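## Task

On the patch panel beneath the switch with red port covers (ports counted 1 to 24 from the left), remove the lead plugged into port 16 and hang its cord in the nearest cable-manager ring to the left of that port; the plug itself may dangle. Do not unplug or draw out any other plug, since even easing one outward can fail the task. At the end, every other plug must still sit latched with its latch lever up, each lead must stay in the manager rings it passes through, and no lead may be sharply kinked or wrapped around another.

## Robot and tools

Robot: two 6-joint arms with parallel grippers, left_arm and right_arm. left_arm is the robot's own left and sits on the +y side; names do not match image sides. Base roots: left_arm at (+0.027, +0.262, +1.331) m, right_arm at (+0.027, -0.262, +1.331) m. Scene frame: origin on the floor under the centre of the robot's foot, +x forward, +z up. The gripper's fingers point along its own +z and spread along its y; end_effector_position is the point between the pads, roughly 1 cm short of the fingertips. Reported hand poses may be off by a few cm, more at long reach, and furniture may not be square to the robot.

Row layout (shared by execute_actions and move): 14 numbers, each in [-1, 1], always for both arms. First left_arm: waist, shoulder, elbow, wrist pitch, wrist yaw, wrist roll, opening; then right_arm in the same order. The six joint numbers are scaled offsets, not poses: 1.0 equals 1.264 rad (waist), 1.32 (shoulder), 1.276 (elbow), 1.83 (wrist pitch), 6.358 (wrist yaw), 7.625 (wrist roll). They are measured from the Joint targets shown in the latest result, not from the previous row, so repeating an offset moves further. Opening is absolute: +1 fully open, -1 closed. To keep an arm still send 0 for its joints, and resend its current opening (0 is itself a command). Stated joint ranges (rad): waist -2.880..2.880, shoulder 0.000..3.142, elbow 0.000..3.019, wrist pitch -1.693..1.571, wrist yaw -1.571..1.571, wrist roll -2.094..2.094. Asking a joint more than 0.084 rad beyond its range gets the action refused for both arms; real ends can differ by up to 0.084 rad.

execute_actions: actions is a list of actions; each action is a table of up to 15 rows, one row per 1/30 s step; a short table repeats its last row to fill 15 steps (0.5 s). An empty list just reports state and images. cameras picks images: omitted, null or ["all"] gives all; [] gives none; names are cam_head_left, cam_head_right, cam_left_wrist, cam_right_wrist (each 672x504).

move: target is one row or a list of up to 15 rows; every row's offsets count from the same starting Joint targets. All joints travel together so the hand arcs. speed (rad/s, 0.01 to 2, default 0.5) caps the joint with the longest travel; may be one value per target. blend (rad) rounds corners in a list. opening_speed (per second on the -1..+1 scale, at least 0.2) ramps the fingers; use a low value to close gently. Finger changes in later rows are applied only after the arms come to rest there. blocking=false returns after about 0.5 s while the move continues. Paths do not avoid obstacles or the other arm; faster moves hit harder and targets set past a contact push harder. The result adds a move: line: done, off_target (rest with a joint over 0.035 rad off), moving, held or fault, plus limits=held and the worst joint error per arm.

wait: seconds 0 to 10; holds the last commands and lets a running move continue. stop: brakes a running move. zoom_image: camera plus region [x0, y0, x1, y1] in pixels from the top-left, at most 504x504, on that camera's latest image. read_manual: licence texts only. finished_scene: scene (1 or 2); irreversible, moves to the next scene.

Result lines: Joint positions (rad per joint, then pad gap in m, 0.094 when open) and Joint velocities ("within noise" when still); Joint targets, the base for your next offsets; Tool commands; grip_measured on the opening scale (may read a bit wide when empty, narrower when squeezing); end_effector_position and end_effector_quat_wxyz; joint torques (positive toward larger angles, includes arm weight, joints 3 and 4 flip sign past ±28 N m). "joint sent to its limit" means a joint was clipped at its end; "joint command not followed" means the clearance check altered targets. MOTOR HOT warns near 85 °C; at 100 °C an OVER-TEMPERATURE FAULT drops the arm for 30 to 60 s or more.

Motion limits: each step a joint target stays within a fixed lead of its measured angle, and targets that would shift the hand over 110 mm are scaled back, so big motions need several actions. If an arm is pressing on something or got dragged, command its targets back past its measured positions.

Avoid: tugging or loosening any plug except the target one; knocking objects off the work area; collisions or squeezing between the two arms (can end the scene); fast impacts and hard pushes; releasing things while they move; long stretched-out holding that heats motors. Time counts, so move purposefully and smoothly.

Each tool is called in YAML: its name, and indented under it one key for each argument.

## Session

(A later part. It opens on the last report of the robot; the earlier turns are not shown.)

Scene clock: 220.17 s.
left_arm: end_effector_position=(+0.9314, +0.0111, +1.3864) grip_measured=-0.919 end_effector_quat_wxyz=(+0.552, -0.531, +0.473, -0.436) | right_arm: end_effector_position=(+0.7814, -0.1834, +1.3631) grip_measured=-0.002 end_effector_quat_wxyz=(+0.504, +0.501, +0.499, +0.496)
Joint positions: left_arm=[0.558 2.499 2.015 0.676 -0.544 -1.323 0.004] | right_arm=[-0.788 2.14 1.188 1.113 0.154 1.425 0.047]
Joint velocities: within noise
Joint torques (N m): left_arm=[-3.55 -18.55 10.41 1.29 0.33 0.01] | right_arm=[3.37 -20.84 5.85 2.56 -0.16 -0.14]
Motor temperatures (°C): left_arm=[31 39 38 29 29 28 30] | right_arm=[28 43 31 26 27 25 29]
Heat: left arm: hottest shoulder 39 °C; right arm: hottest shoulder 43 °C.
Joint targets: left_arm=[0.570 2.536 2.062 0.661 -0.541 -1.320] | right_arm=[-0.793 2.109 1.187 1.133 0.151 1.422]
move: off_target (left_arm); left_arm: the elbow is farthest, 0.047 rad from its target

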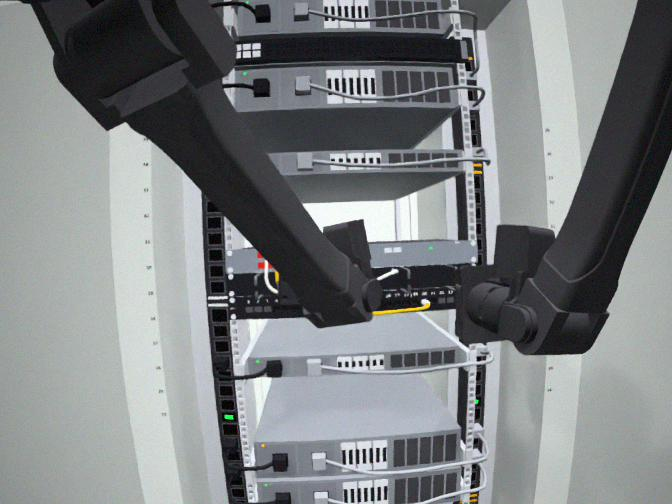

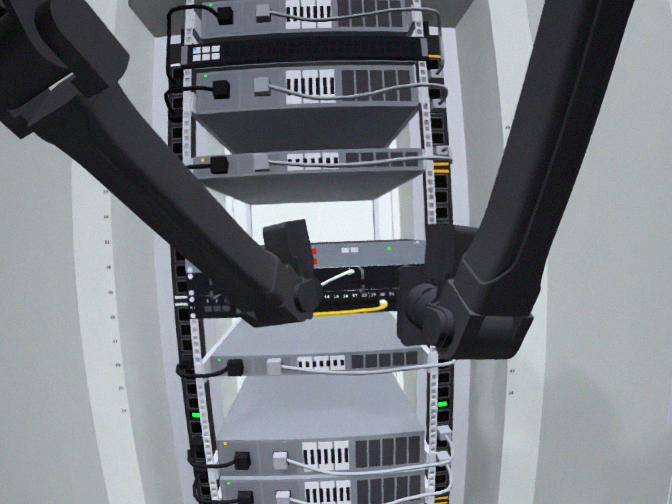

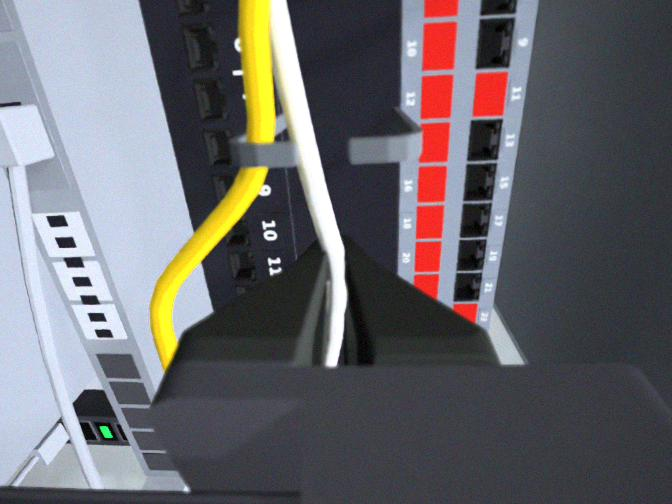

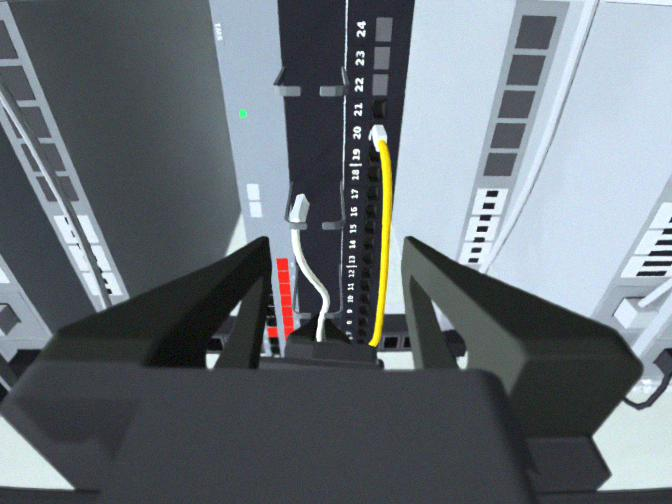

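move:
  target: [0,-0.003,0,0,0,0, -0.75, 0,0,0,0,0,0,0.0]
  opening_speed: 0.2

zoom_image:
  camera: "cam_left_wrist"
  region: [220, 90, 380, 250]

zoom_image:
  camera: "cam_right_wrist"
  region: [250, 170, 350, 350]

Scene clock: 222.07 s.
left_arm: end_effector_position=(+0.9314, +0.0110, +1.3865) grip_measured=-0.754 end_effector_quat_wxyz=(+0.552, -0.530, +0.474, -0.435) | right_arm: end_effector_position=(+0.7814, -0.1834, +1.3631) grip_measured=-0.002 end_effector_quat_wxyz=(+0.504, +0.501, +0.499, +0.496)
Joint positions: left_arm=[0.558 2.499 2.015 0.676 -0.544 -1.322 0.012] | right_arm=[-0.788 2.14 1.188 1.113 0.154 1.425 0.047]
Joint velocities: within noise
Joint torques (N m): left_arm=[-3.78 -18.84 10.52 1.11 0.36 0] | right_arm=[3.19 -20.54 5.83 2.59 -0.17 -0.17]
Motor temperatures (°C): left_arm=[31 39 38 29 29 28 30] | right_arm=[28 43 31 26 27 25 29]
Heat: left arm: hottest shoulder 39 °C; right arm: hottest shoulder 43 °C.
Joint targets: left_arm=[0.570 2.532 2.062 0.661 -0.541 -1.320] | right_arm=[-0.793 2.109 1.187 1.133 0.151 1.422]
move: off_target (left_arm); left_arm: the elbow is farthest, 0.047 rad from its target

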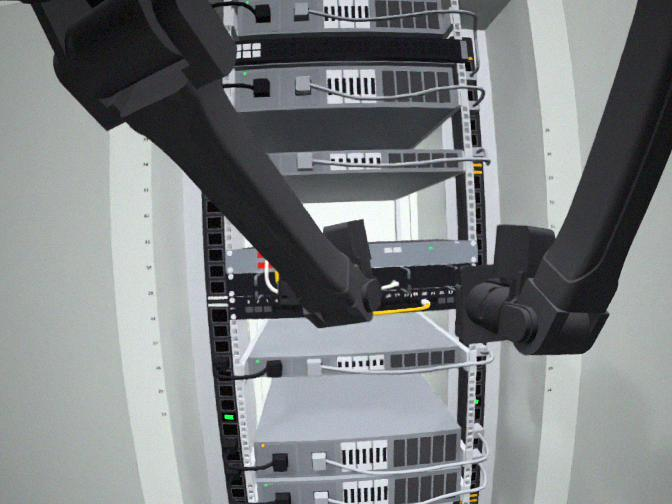

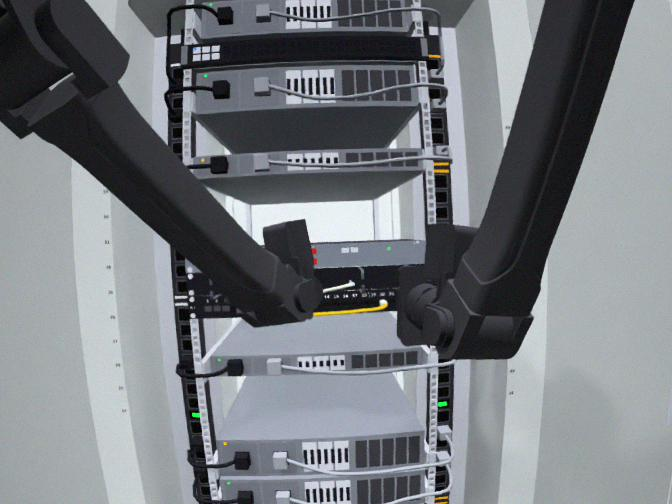

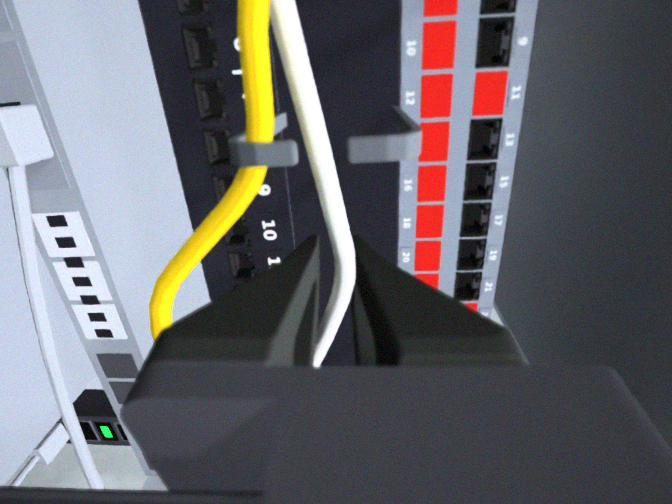

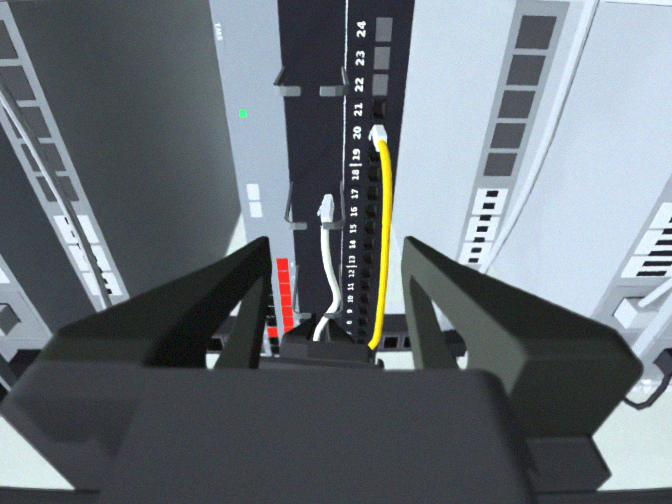

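Scaled by 3.150 from the camera's 672x504 image, which has a finer 960x720 frame.

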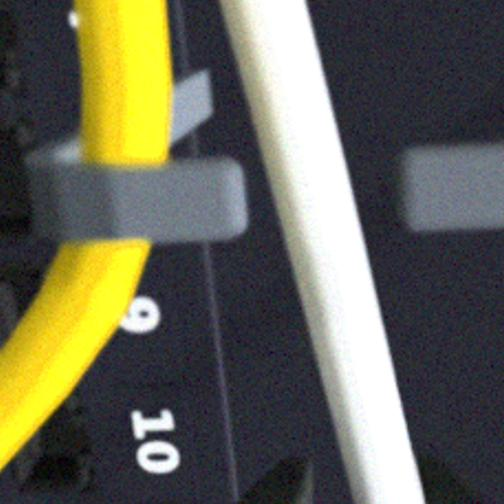

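Scaled by 2.800 from the camera's 672x504 image, which has a finer 960x720 frame.

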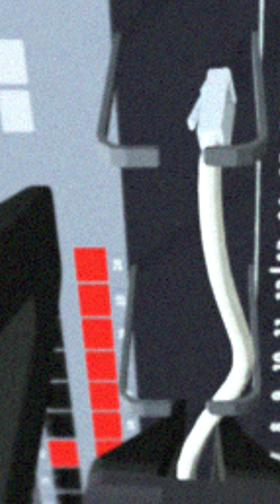

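move:
  target: [0,0,0,0,0,0, -0.5, 0,0,0,0,0,0,0.0]
  opening_speed: 0.2
  cameras: ["cam_left_wrist", "cam_right_wrist"]

zoom_image:
  camera: "cam_left_wrist"
  region: [220, 90, 380, 250]

zoom_image:
  camera: "cam_right_wrist"
  region: [250, 170, 350, 350]

Scene clock: 223.97 s.
left_arm: end_effector_position=(+0.9314, +0.0109, +1.3865) grip_measured=-0.504 end_effector_quat_wxyz=(+0.552, -0.530, +0.474, -0.436) | right_arm: end_effector_position=(+0.7814, -0.1834, +1.3631) grip_measured=-0.002 end_effector_quat_wxyz=(+0.504, +0.501, +0.499, +0.496)
Joint positions: left_arm=[0.558 2.499 2.015 0.676 -0.543 -1.322 0.023] | right_arm=[-0.788 2.14 1.188 1.113 0.154 1.425 0.047]
Joint velocities: within noise
Joint torques (N m): left_arm=[-3.43 -18.78 10.45 1.25 0.32 0.01] | right_arm=[3.66 -20.84 5.82 2.59 -0.19 -0.16]
Motor temperatures (°C): left_arm=[31 39 38 29 29 28 30] | right_arm=[28 43 31 26 27 25 29]
Heat: left arm: hottest shoulder 39 °C; right arm: hottest shoulder 43 °C.
Joint targets: left_arm=[0.570 2.532 2.062 0.661 -0.541 -1.320] | right_arm=[-0.793 2.109 1.187 1.133 0.151 1.422]
move: off_target (left_arm); left_arm: the elbow is farthest, 0.047 rad from its target
Images, in order (width x height): cam_left_wrist 672x504, cam_right_wrist 672x504.

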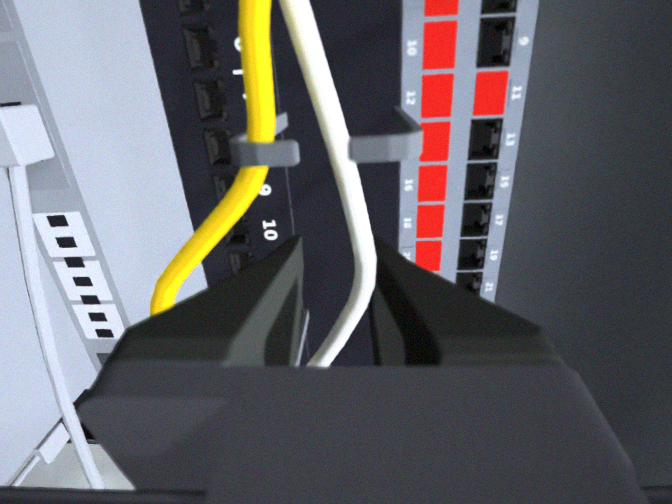

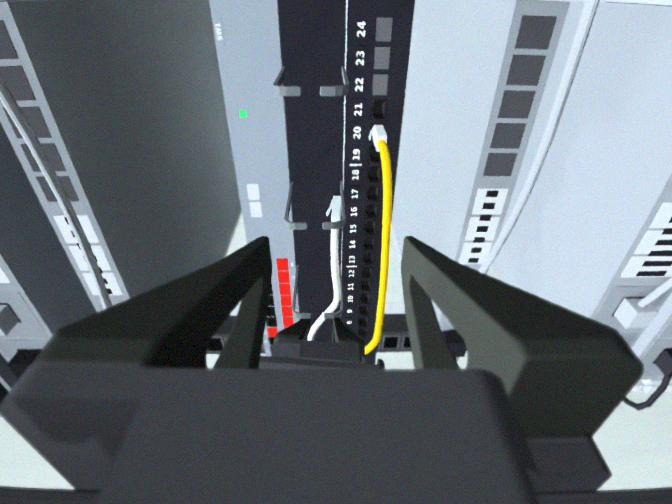

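Scaled by 3.150 from the camera's 672x504 image, which has a finer 960x720 frame.

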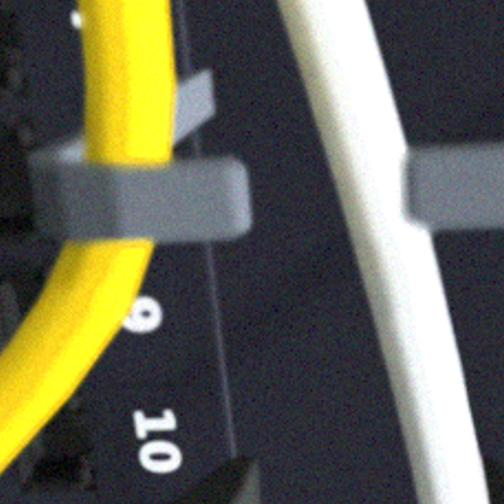

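Scaled by 2.800 from the camera's 672x504 image, which has a finer 960x720 frame.

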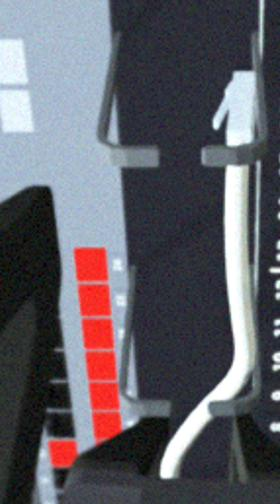

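move:
  target: [0,0,0,0,0,0, -0.2, 0,0,0,0,0,0,0.0]
  opening_speed: 0.2
  cameras: ["cam_left_wrist", "cam_right_wrist"]

zoom_image:
  camera: "cam_left_wrist"
  region: [260, 90, 420, 250]

zoom_image:
  camera: "cam_right_wrist"
  region: [250, 170, 350, 350]

Scene clock: 226.13 s.
left_arm: end_effector_position=(+0.9314, +0.0109, +1.3865) grip_measured=-0.204 end_effector_quat_wxyz=(+0.552, -0.530, +0.474, -0.436) | right_arm: end_effector_position=(+0.7814, -0.1834, +1.3631) grip_measured=-0.002 end_effector_quat_wxyz=(+0.504, +0.501, +0.499, +0.496)
Joint positions: left_arm=[0.558 2.499 2.015 0.676 -0.543 -1.322 0.037] | right_arm=[-0.788 2.14 1.188 1.113 0.154 1.425 0.047]
Joint velocities: within noise
Joint torques (N m): left_arm=[-3.43 -18.2 10.52 1.13 0.35 -0.02] | right_arm=[3.25 -20.54 5.82 2.52 -0.16 -0.13]
Motor temperatures (°C): left_arm=[31 40 39 29 29 28 29] | right_arm=[28 43 31 26 27 25 29]
Heat: left arm: hottest shoulder 40 °C; right arm: hottest shoulder 43 °C.
Joint targets: left_arm=[0.570 2.532 2.062 0.661 -0.541 -1.320] | right_arm=[-0.793 2.109 1.187 1.133 0.151 1.422]
move: off_target (left_arm); left_arm: the elbow is farthest, 0.047 rad from its target
Images, in order (width x height): cam_left_wrist 672x504, cam_right_wrist 672x504.

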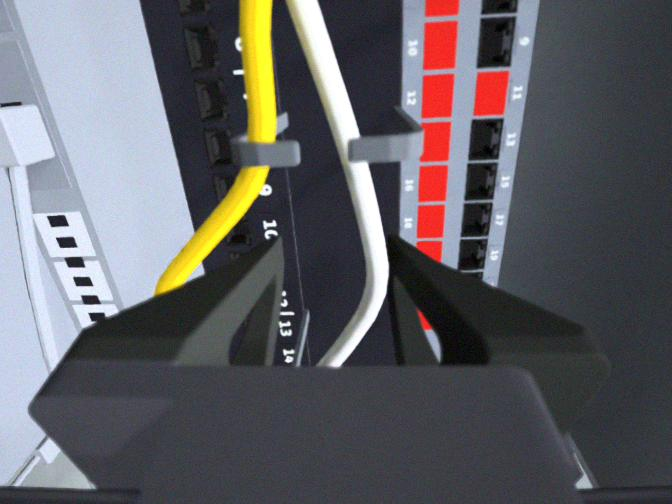

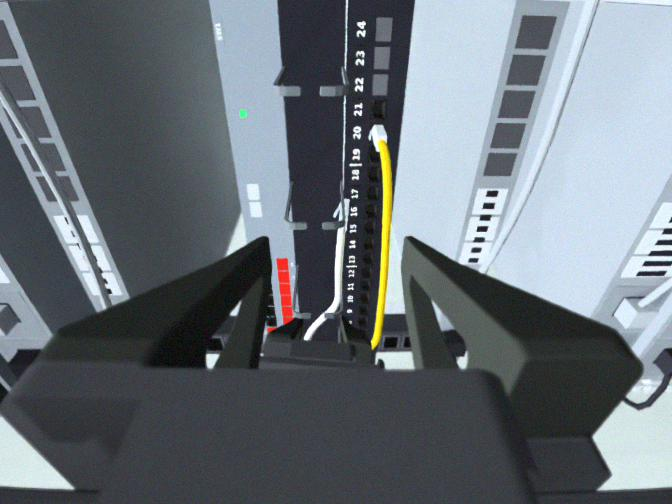

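Scaled by 3.150 from the camera's 672x504 image, which has a finer 960x720 frame.

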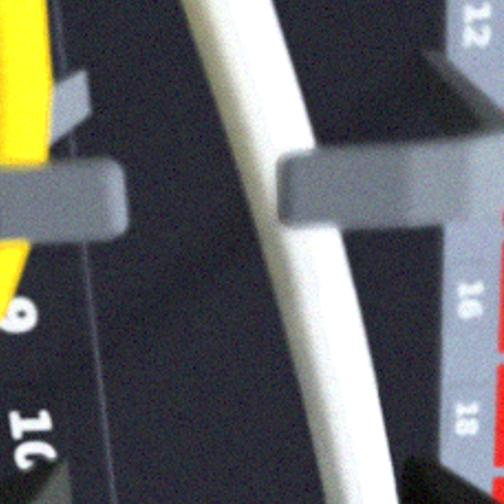

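Scaled by 2.800 from the camera's 672x504 image, which has a finer 960x720 frame.

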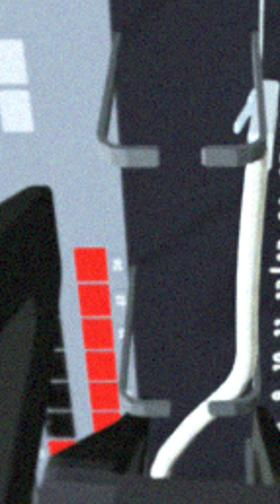

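move:
  target:
    - [-0.0063,-0.0288,-0.0384,0.0164,0,0, -0.2, 0,0,0,0,0,0,0.0]
    - [-0.015,-0.0485,-0.0812,0.0342,-0.0016,0, -0.2, 0,0,0,0,0,0,0.0]
  speed: 0.12
  cameras: ["cam_left_wrist", "cam_right_wrist"]

zoom_image:
  camera: "cam_left_wrist"
  region: [260, 90, 420, 250]

zoom_image:
  camera: "cam_right_wrist"
  region: [250, 170, 350, 350]

Scene clock: 228.73 s.
left_arm: end_effector_position=(+0.9229, +0.0145, +1.3837) grip_measured=-0.203 end_effector_quat_wxyz=(+0.553, -0.531, +0.474, -0.433) | right_arm: end_effector_position=(+0.7814, -0.1834, +1.3631) grip_measured=-0.002 end_effector_quat_wxyz=(+0.504, +0.501, +0.499, +0.496)
Joint positions: left_arm=[0.558 2.48 1.967 0.703 -0.548 -1.322 0.037] | right_arm=[-0.788 2.14 1.188 1.113 0.154 1.425 0.047]
Joint velocities: within noise
Joint torques (N m): left_arm=[-5.48 -22.12 6.35 2.71 0.06 0.05] | right_arm=[3.49 -20.6 5.81 2.62 -0.18 -0.16]
Motor temperatures (°C): left_arm=[31 40 39 29 29 28 29] | right_arm=[28 43 31 26 27 25 29]
Heat: left arm: hottest shoulder 40 °C; right arm: hottest shoulder 43 °C.
Joint targets: left_arm=[0.551 2.468 1.958 0.723 -0.551 -1.320] | right_arm=[-0.793 2.109 1.187 1.133 0.151 1.422]
move: done
Images, in order (width x height): cam_left_wrist 672x504, cam_right_wrist 672x504.

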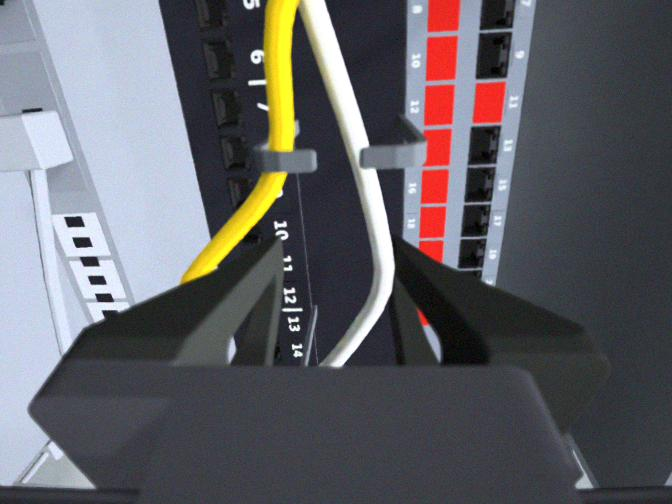

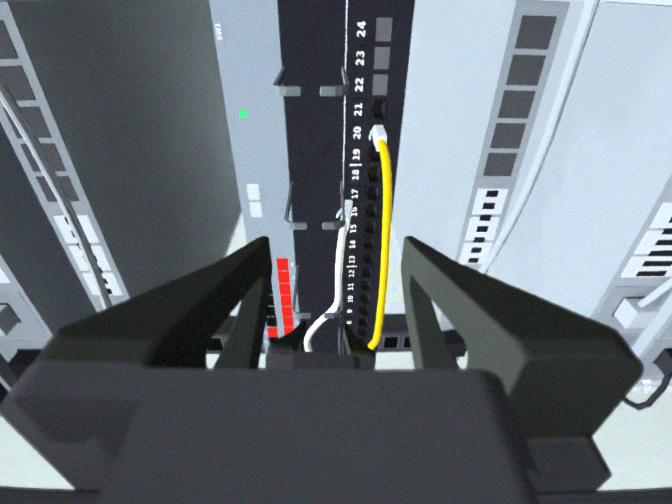

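Scaled by 3.150 from the camera's 672x504 image, which has a finer 960x720 frame.

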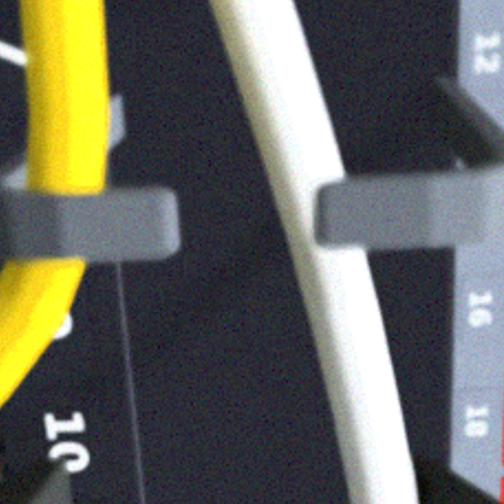

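Scaled by 2.800 from the camera's 672x504 image, which has a finer 960x720 frame.

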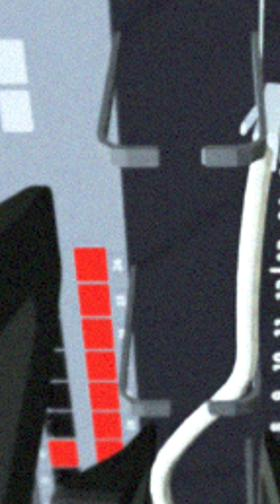

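zoom_image:
  camera: "cam_right_wrist"
  region: [300, 290, 350, 340]

Scaled by 10.080 from the camera's 672x504 image, which has a finer 960x720 frame.

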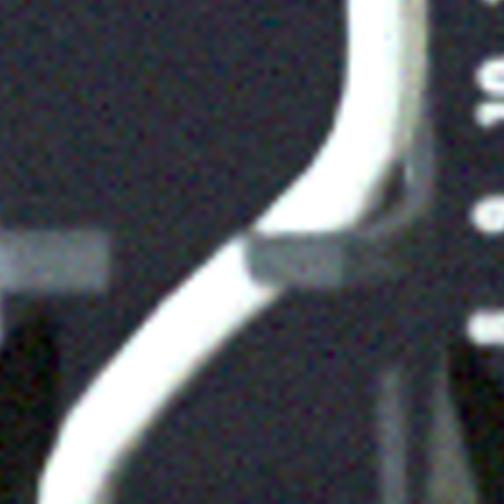

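Still inside. Continue the retreat.

move:
  target: [-0.049,-0.1113,-0.2425,0.1008,-0.0091,0, -0.2, 0,0,0,0,0,0,0.0]
  speed: 0.2

zoom_image:
  camera: "cam_left_wrist"
  region: [150, 50, 450, 350]

zoom_image:
  camera: "cam_right_wrist"
  region: [250, 170, 360, 370]

zoom_image:
  camera: "cam_head_right"
  region: [270, 240, 390, 330]

Scene clock: 231.17 s.
left_arm: end_effector_position=(+0.8456, -0.0010, +1.3969) grip_measured=-0.203 end_effector_quat_wxyz=(+0.551, -0.533, +0.466, -0.442) | right_arm: end_effector_position=(+0.7814, -0.1834, +1.3631) grip_measured=-0.002 end_effector_quat_wxyz=(+0.504, +0.501, +0.499, +0.496)
Joint positions: left_arm=[0.495 2.333 1.657 0.887 -0.606 -1.322 0.037] | right_arm=[-0.788 2.14 1.188 1.113 0.154 1.425 0.047]
Joint velocities: within noise
Joint torques (N m): left_arm=[-5.3 -20.25 5.7 2.5 0.15 0.01] | right_arm=[3.31 -20.89 5.82 2.54 -0.15 -0.16]
Motor temperatures (°C): left_arm=[31 40 39 29 28 28 29] | right_arm=[28 43 31 26 27 25 29]
Heat: left arm: hottest shoulder 40 °C; right arm: hottest shoulder 43 °C.
Joint targets: left_arm=[0.489 2.321 1.649 0.908 -0.609 -1.320] | right_arm=[-0.793 2.109 1.187 1.133 0.151 1.422]
move: done

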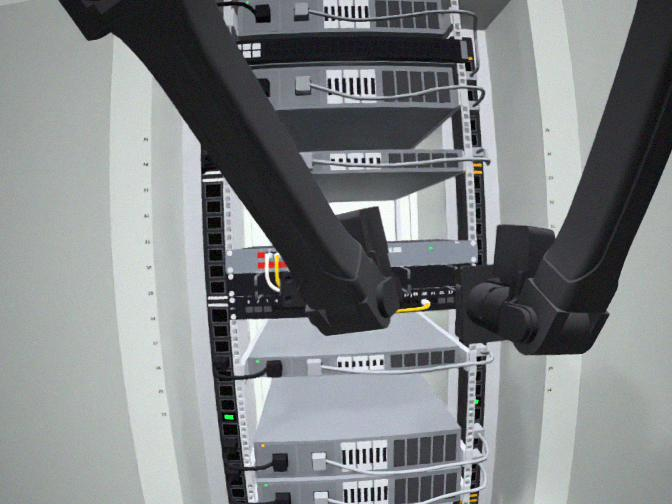

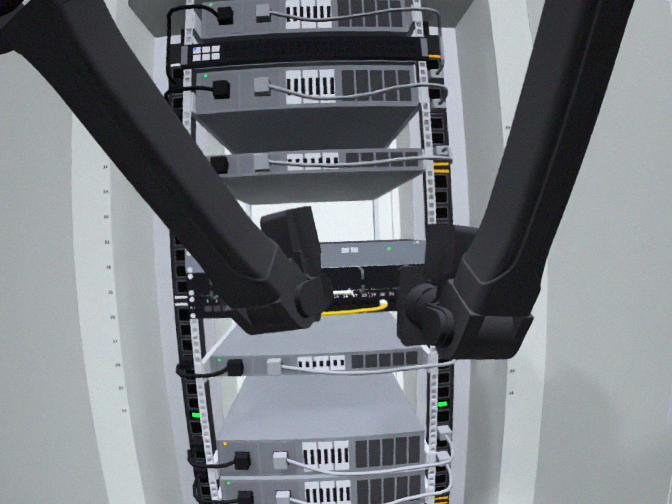

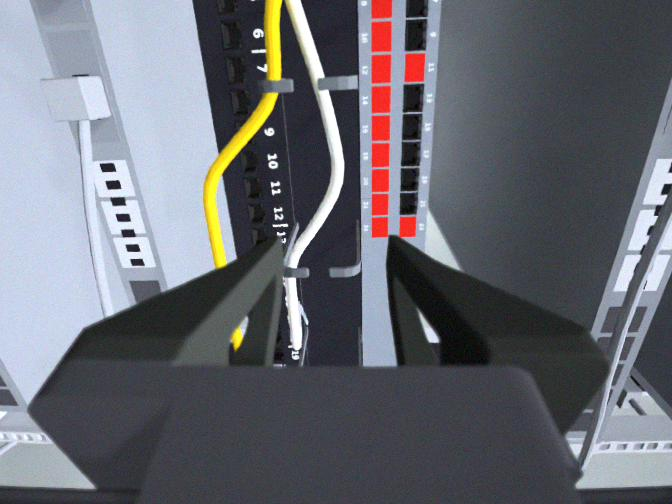

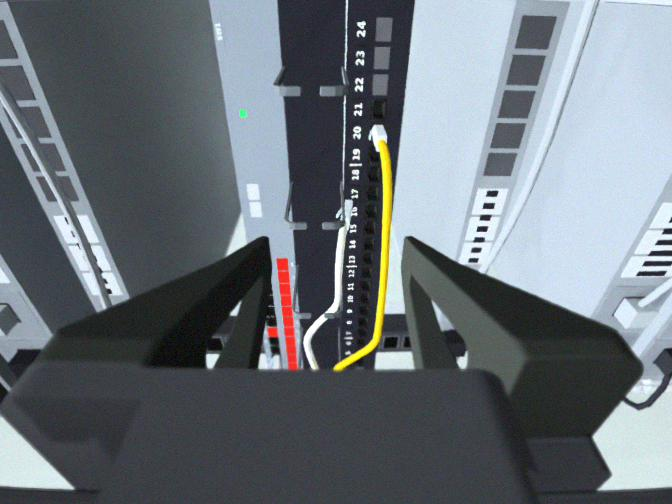

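Scaled by 1.680 from the camera's 672x504 image, which has a finer 960x720 frame.

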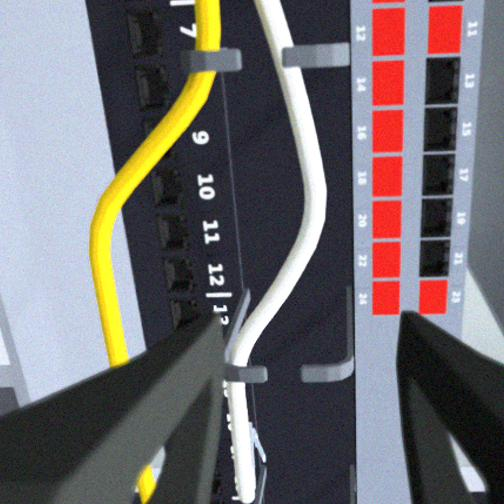

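Scaled by 2.520 from the camera's 672x504 image, which has a finer 960x720 frame.

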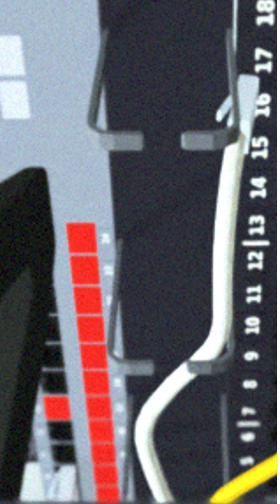

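Scaled by 4.200 from the camera's 672x504 image, which has a finer 960x720 frame.

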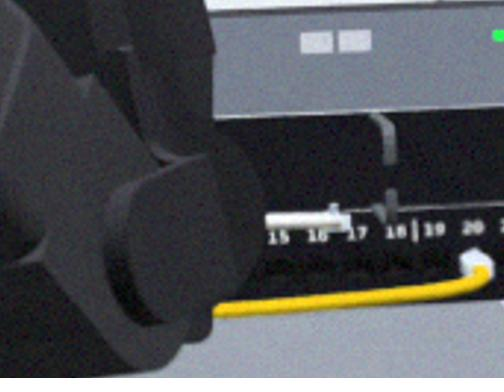

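move:
  target:
    - [0,-0.08,-0.18,0.06,0,0,-0.2, 0,0,0,0,0,0,0.0]
    - [0.2073,-0.2333,-0.4248,0.106,0.0645,-0.017,-0.2, 0,0,0,0,0,0,0.0]
  speed: 0.5
  blend: 0.05

zoom_image:
  camera: "cam_head_right"
  region: [210, 240, 390, 330]

zoom_image:
  camera: "cam_head_left"
  region: [260, 240, 440, 330]

zoom_image:
  camera: "cam_left_wrist"
  region: [200, 100, 450, 370]

Scene clock: 233.77 s.
left_arm: end_effector_position=(+0.7626, +0.1704, +1.4092) grip_measured=-0.203 end_effector_quat_wxyz=(+0.503, -0.508, +0.488, -0.502) | right_arm: end_effector_position=(+0.7814, -0.1834, +1.3631) grip_measured=-0.002 end_effector_quat_wxyz=(+0.504, +0.501, +0.499, +0.496)
Joint positions: left_arm=[0.748 2.023 1.114 1.08 -0.202 -1.442 0.037] | right_arm=[-0.788 2.14 1.188 1.113 0.154 1.425 0.047]
Joint velocities: within noise
Joint torques (N m): left_arm=[-2.78 -15.85 4.14 2.71 0.36 -0.09] | right_arm=[3.19 -20.84 5.78 2.56 -0.17 -0.16]
Motor temperatures (°C): left_arm=[31 40 38 29 28 28 29] | right_arm=[28 43 31 26 27 25 29]
Heat: left arm: hottest shoulder 40 °C; right arm: hottest shoulder 43 °C.
Joint targets: left_arm=[0.751 2.013 1.107 1.102 -0.199 -1.449] | right_arm=[-0.793 2.109 1.187 1.133 0.151 1.422]
move: done

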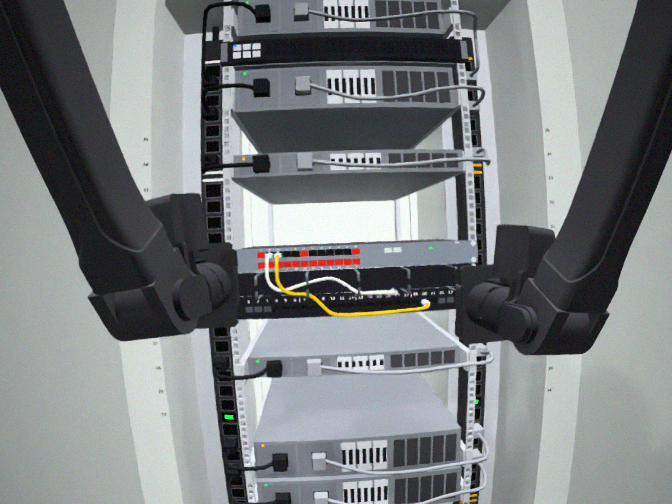

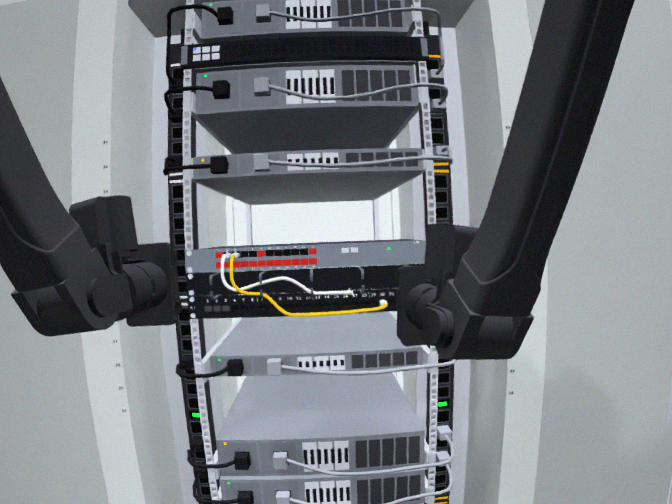

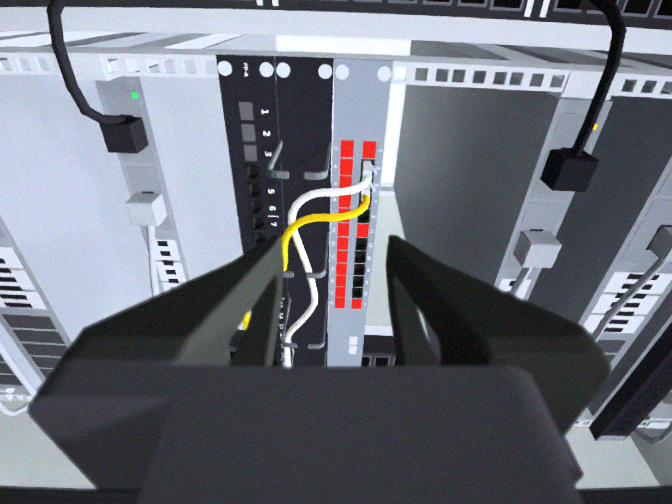

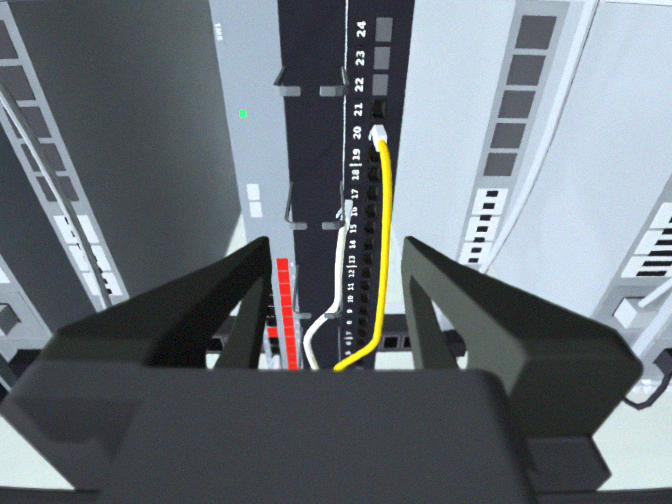

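Scaled by 2.800 from the camera's 672x504 image, which has a finer 960x720 frame.

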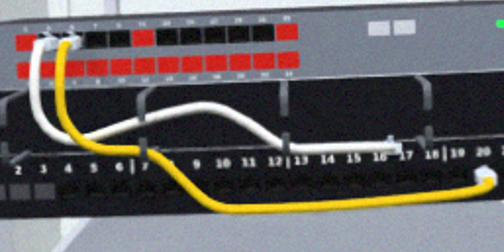

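Scaled by 2.800 from the camera's 672x504 image, which has a finer 960x720 frame.

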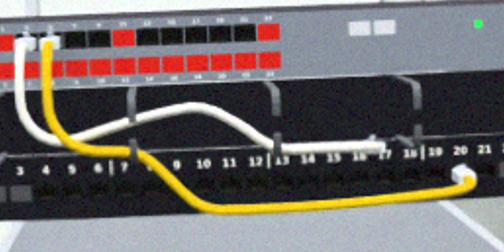

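Scaled by 1.867 from the camera's 672x504 image, which has a finer 960x720 frame.

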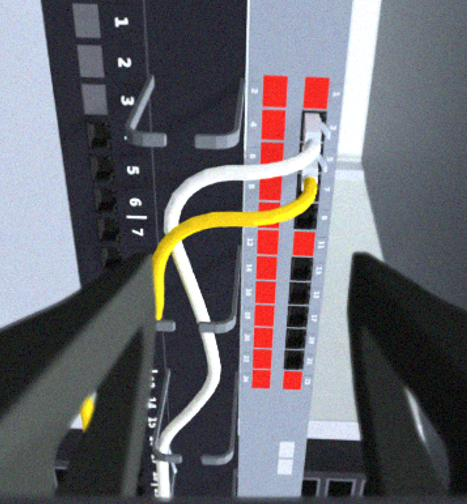

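zoom_image:
  camera: "cam_head_right"
  region: [240, 260, 330, 310]

zoom_image:
  camera: "cam_right_wrist"
  region: [340, 110, 410, 180]

zoom_image:
  camera: "cam_left_wrist"
  region: [330, 140, 400, 220]

Scaled by 5.600 from the camera's 672x504 image, which has a finer 960x720 frame.

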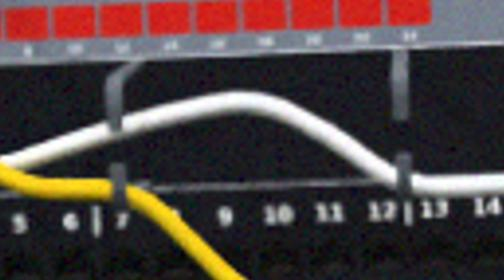

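Scaled by 7.200 from the camera's 672x504 image, which has a finer 960x720 frame.

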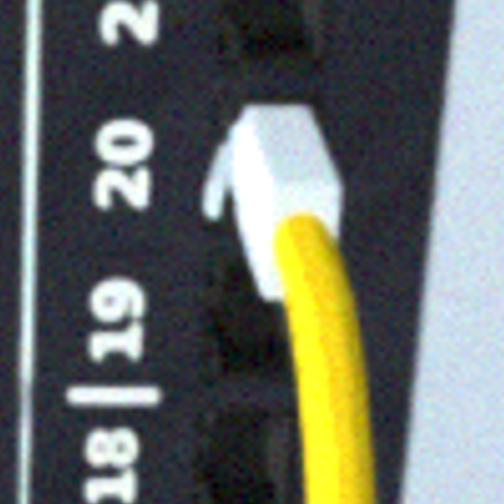

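Scaled by 6.300 from the camera's 672x504 image, which has a finer 960x720 frame.

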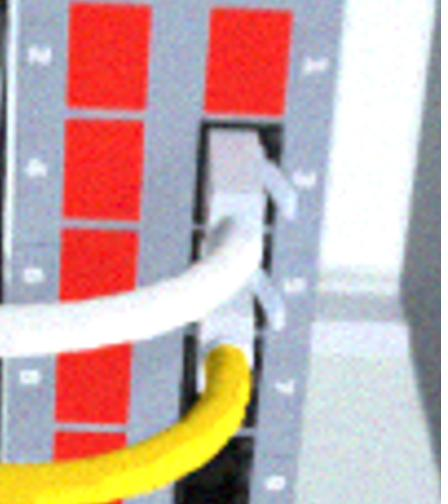

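finished_scene:
  scene: 1

The scene is finished: the task was done.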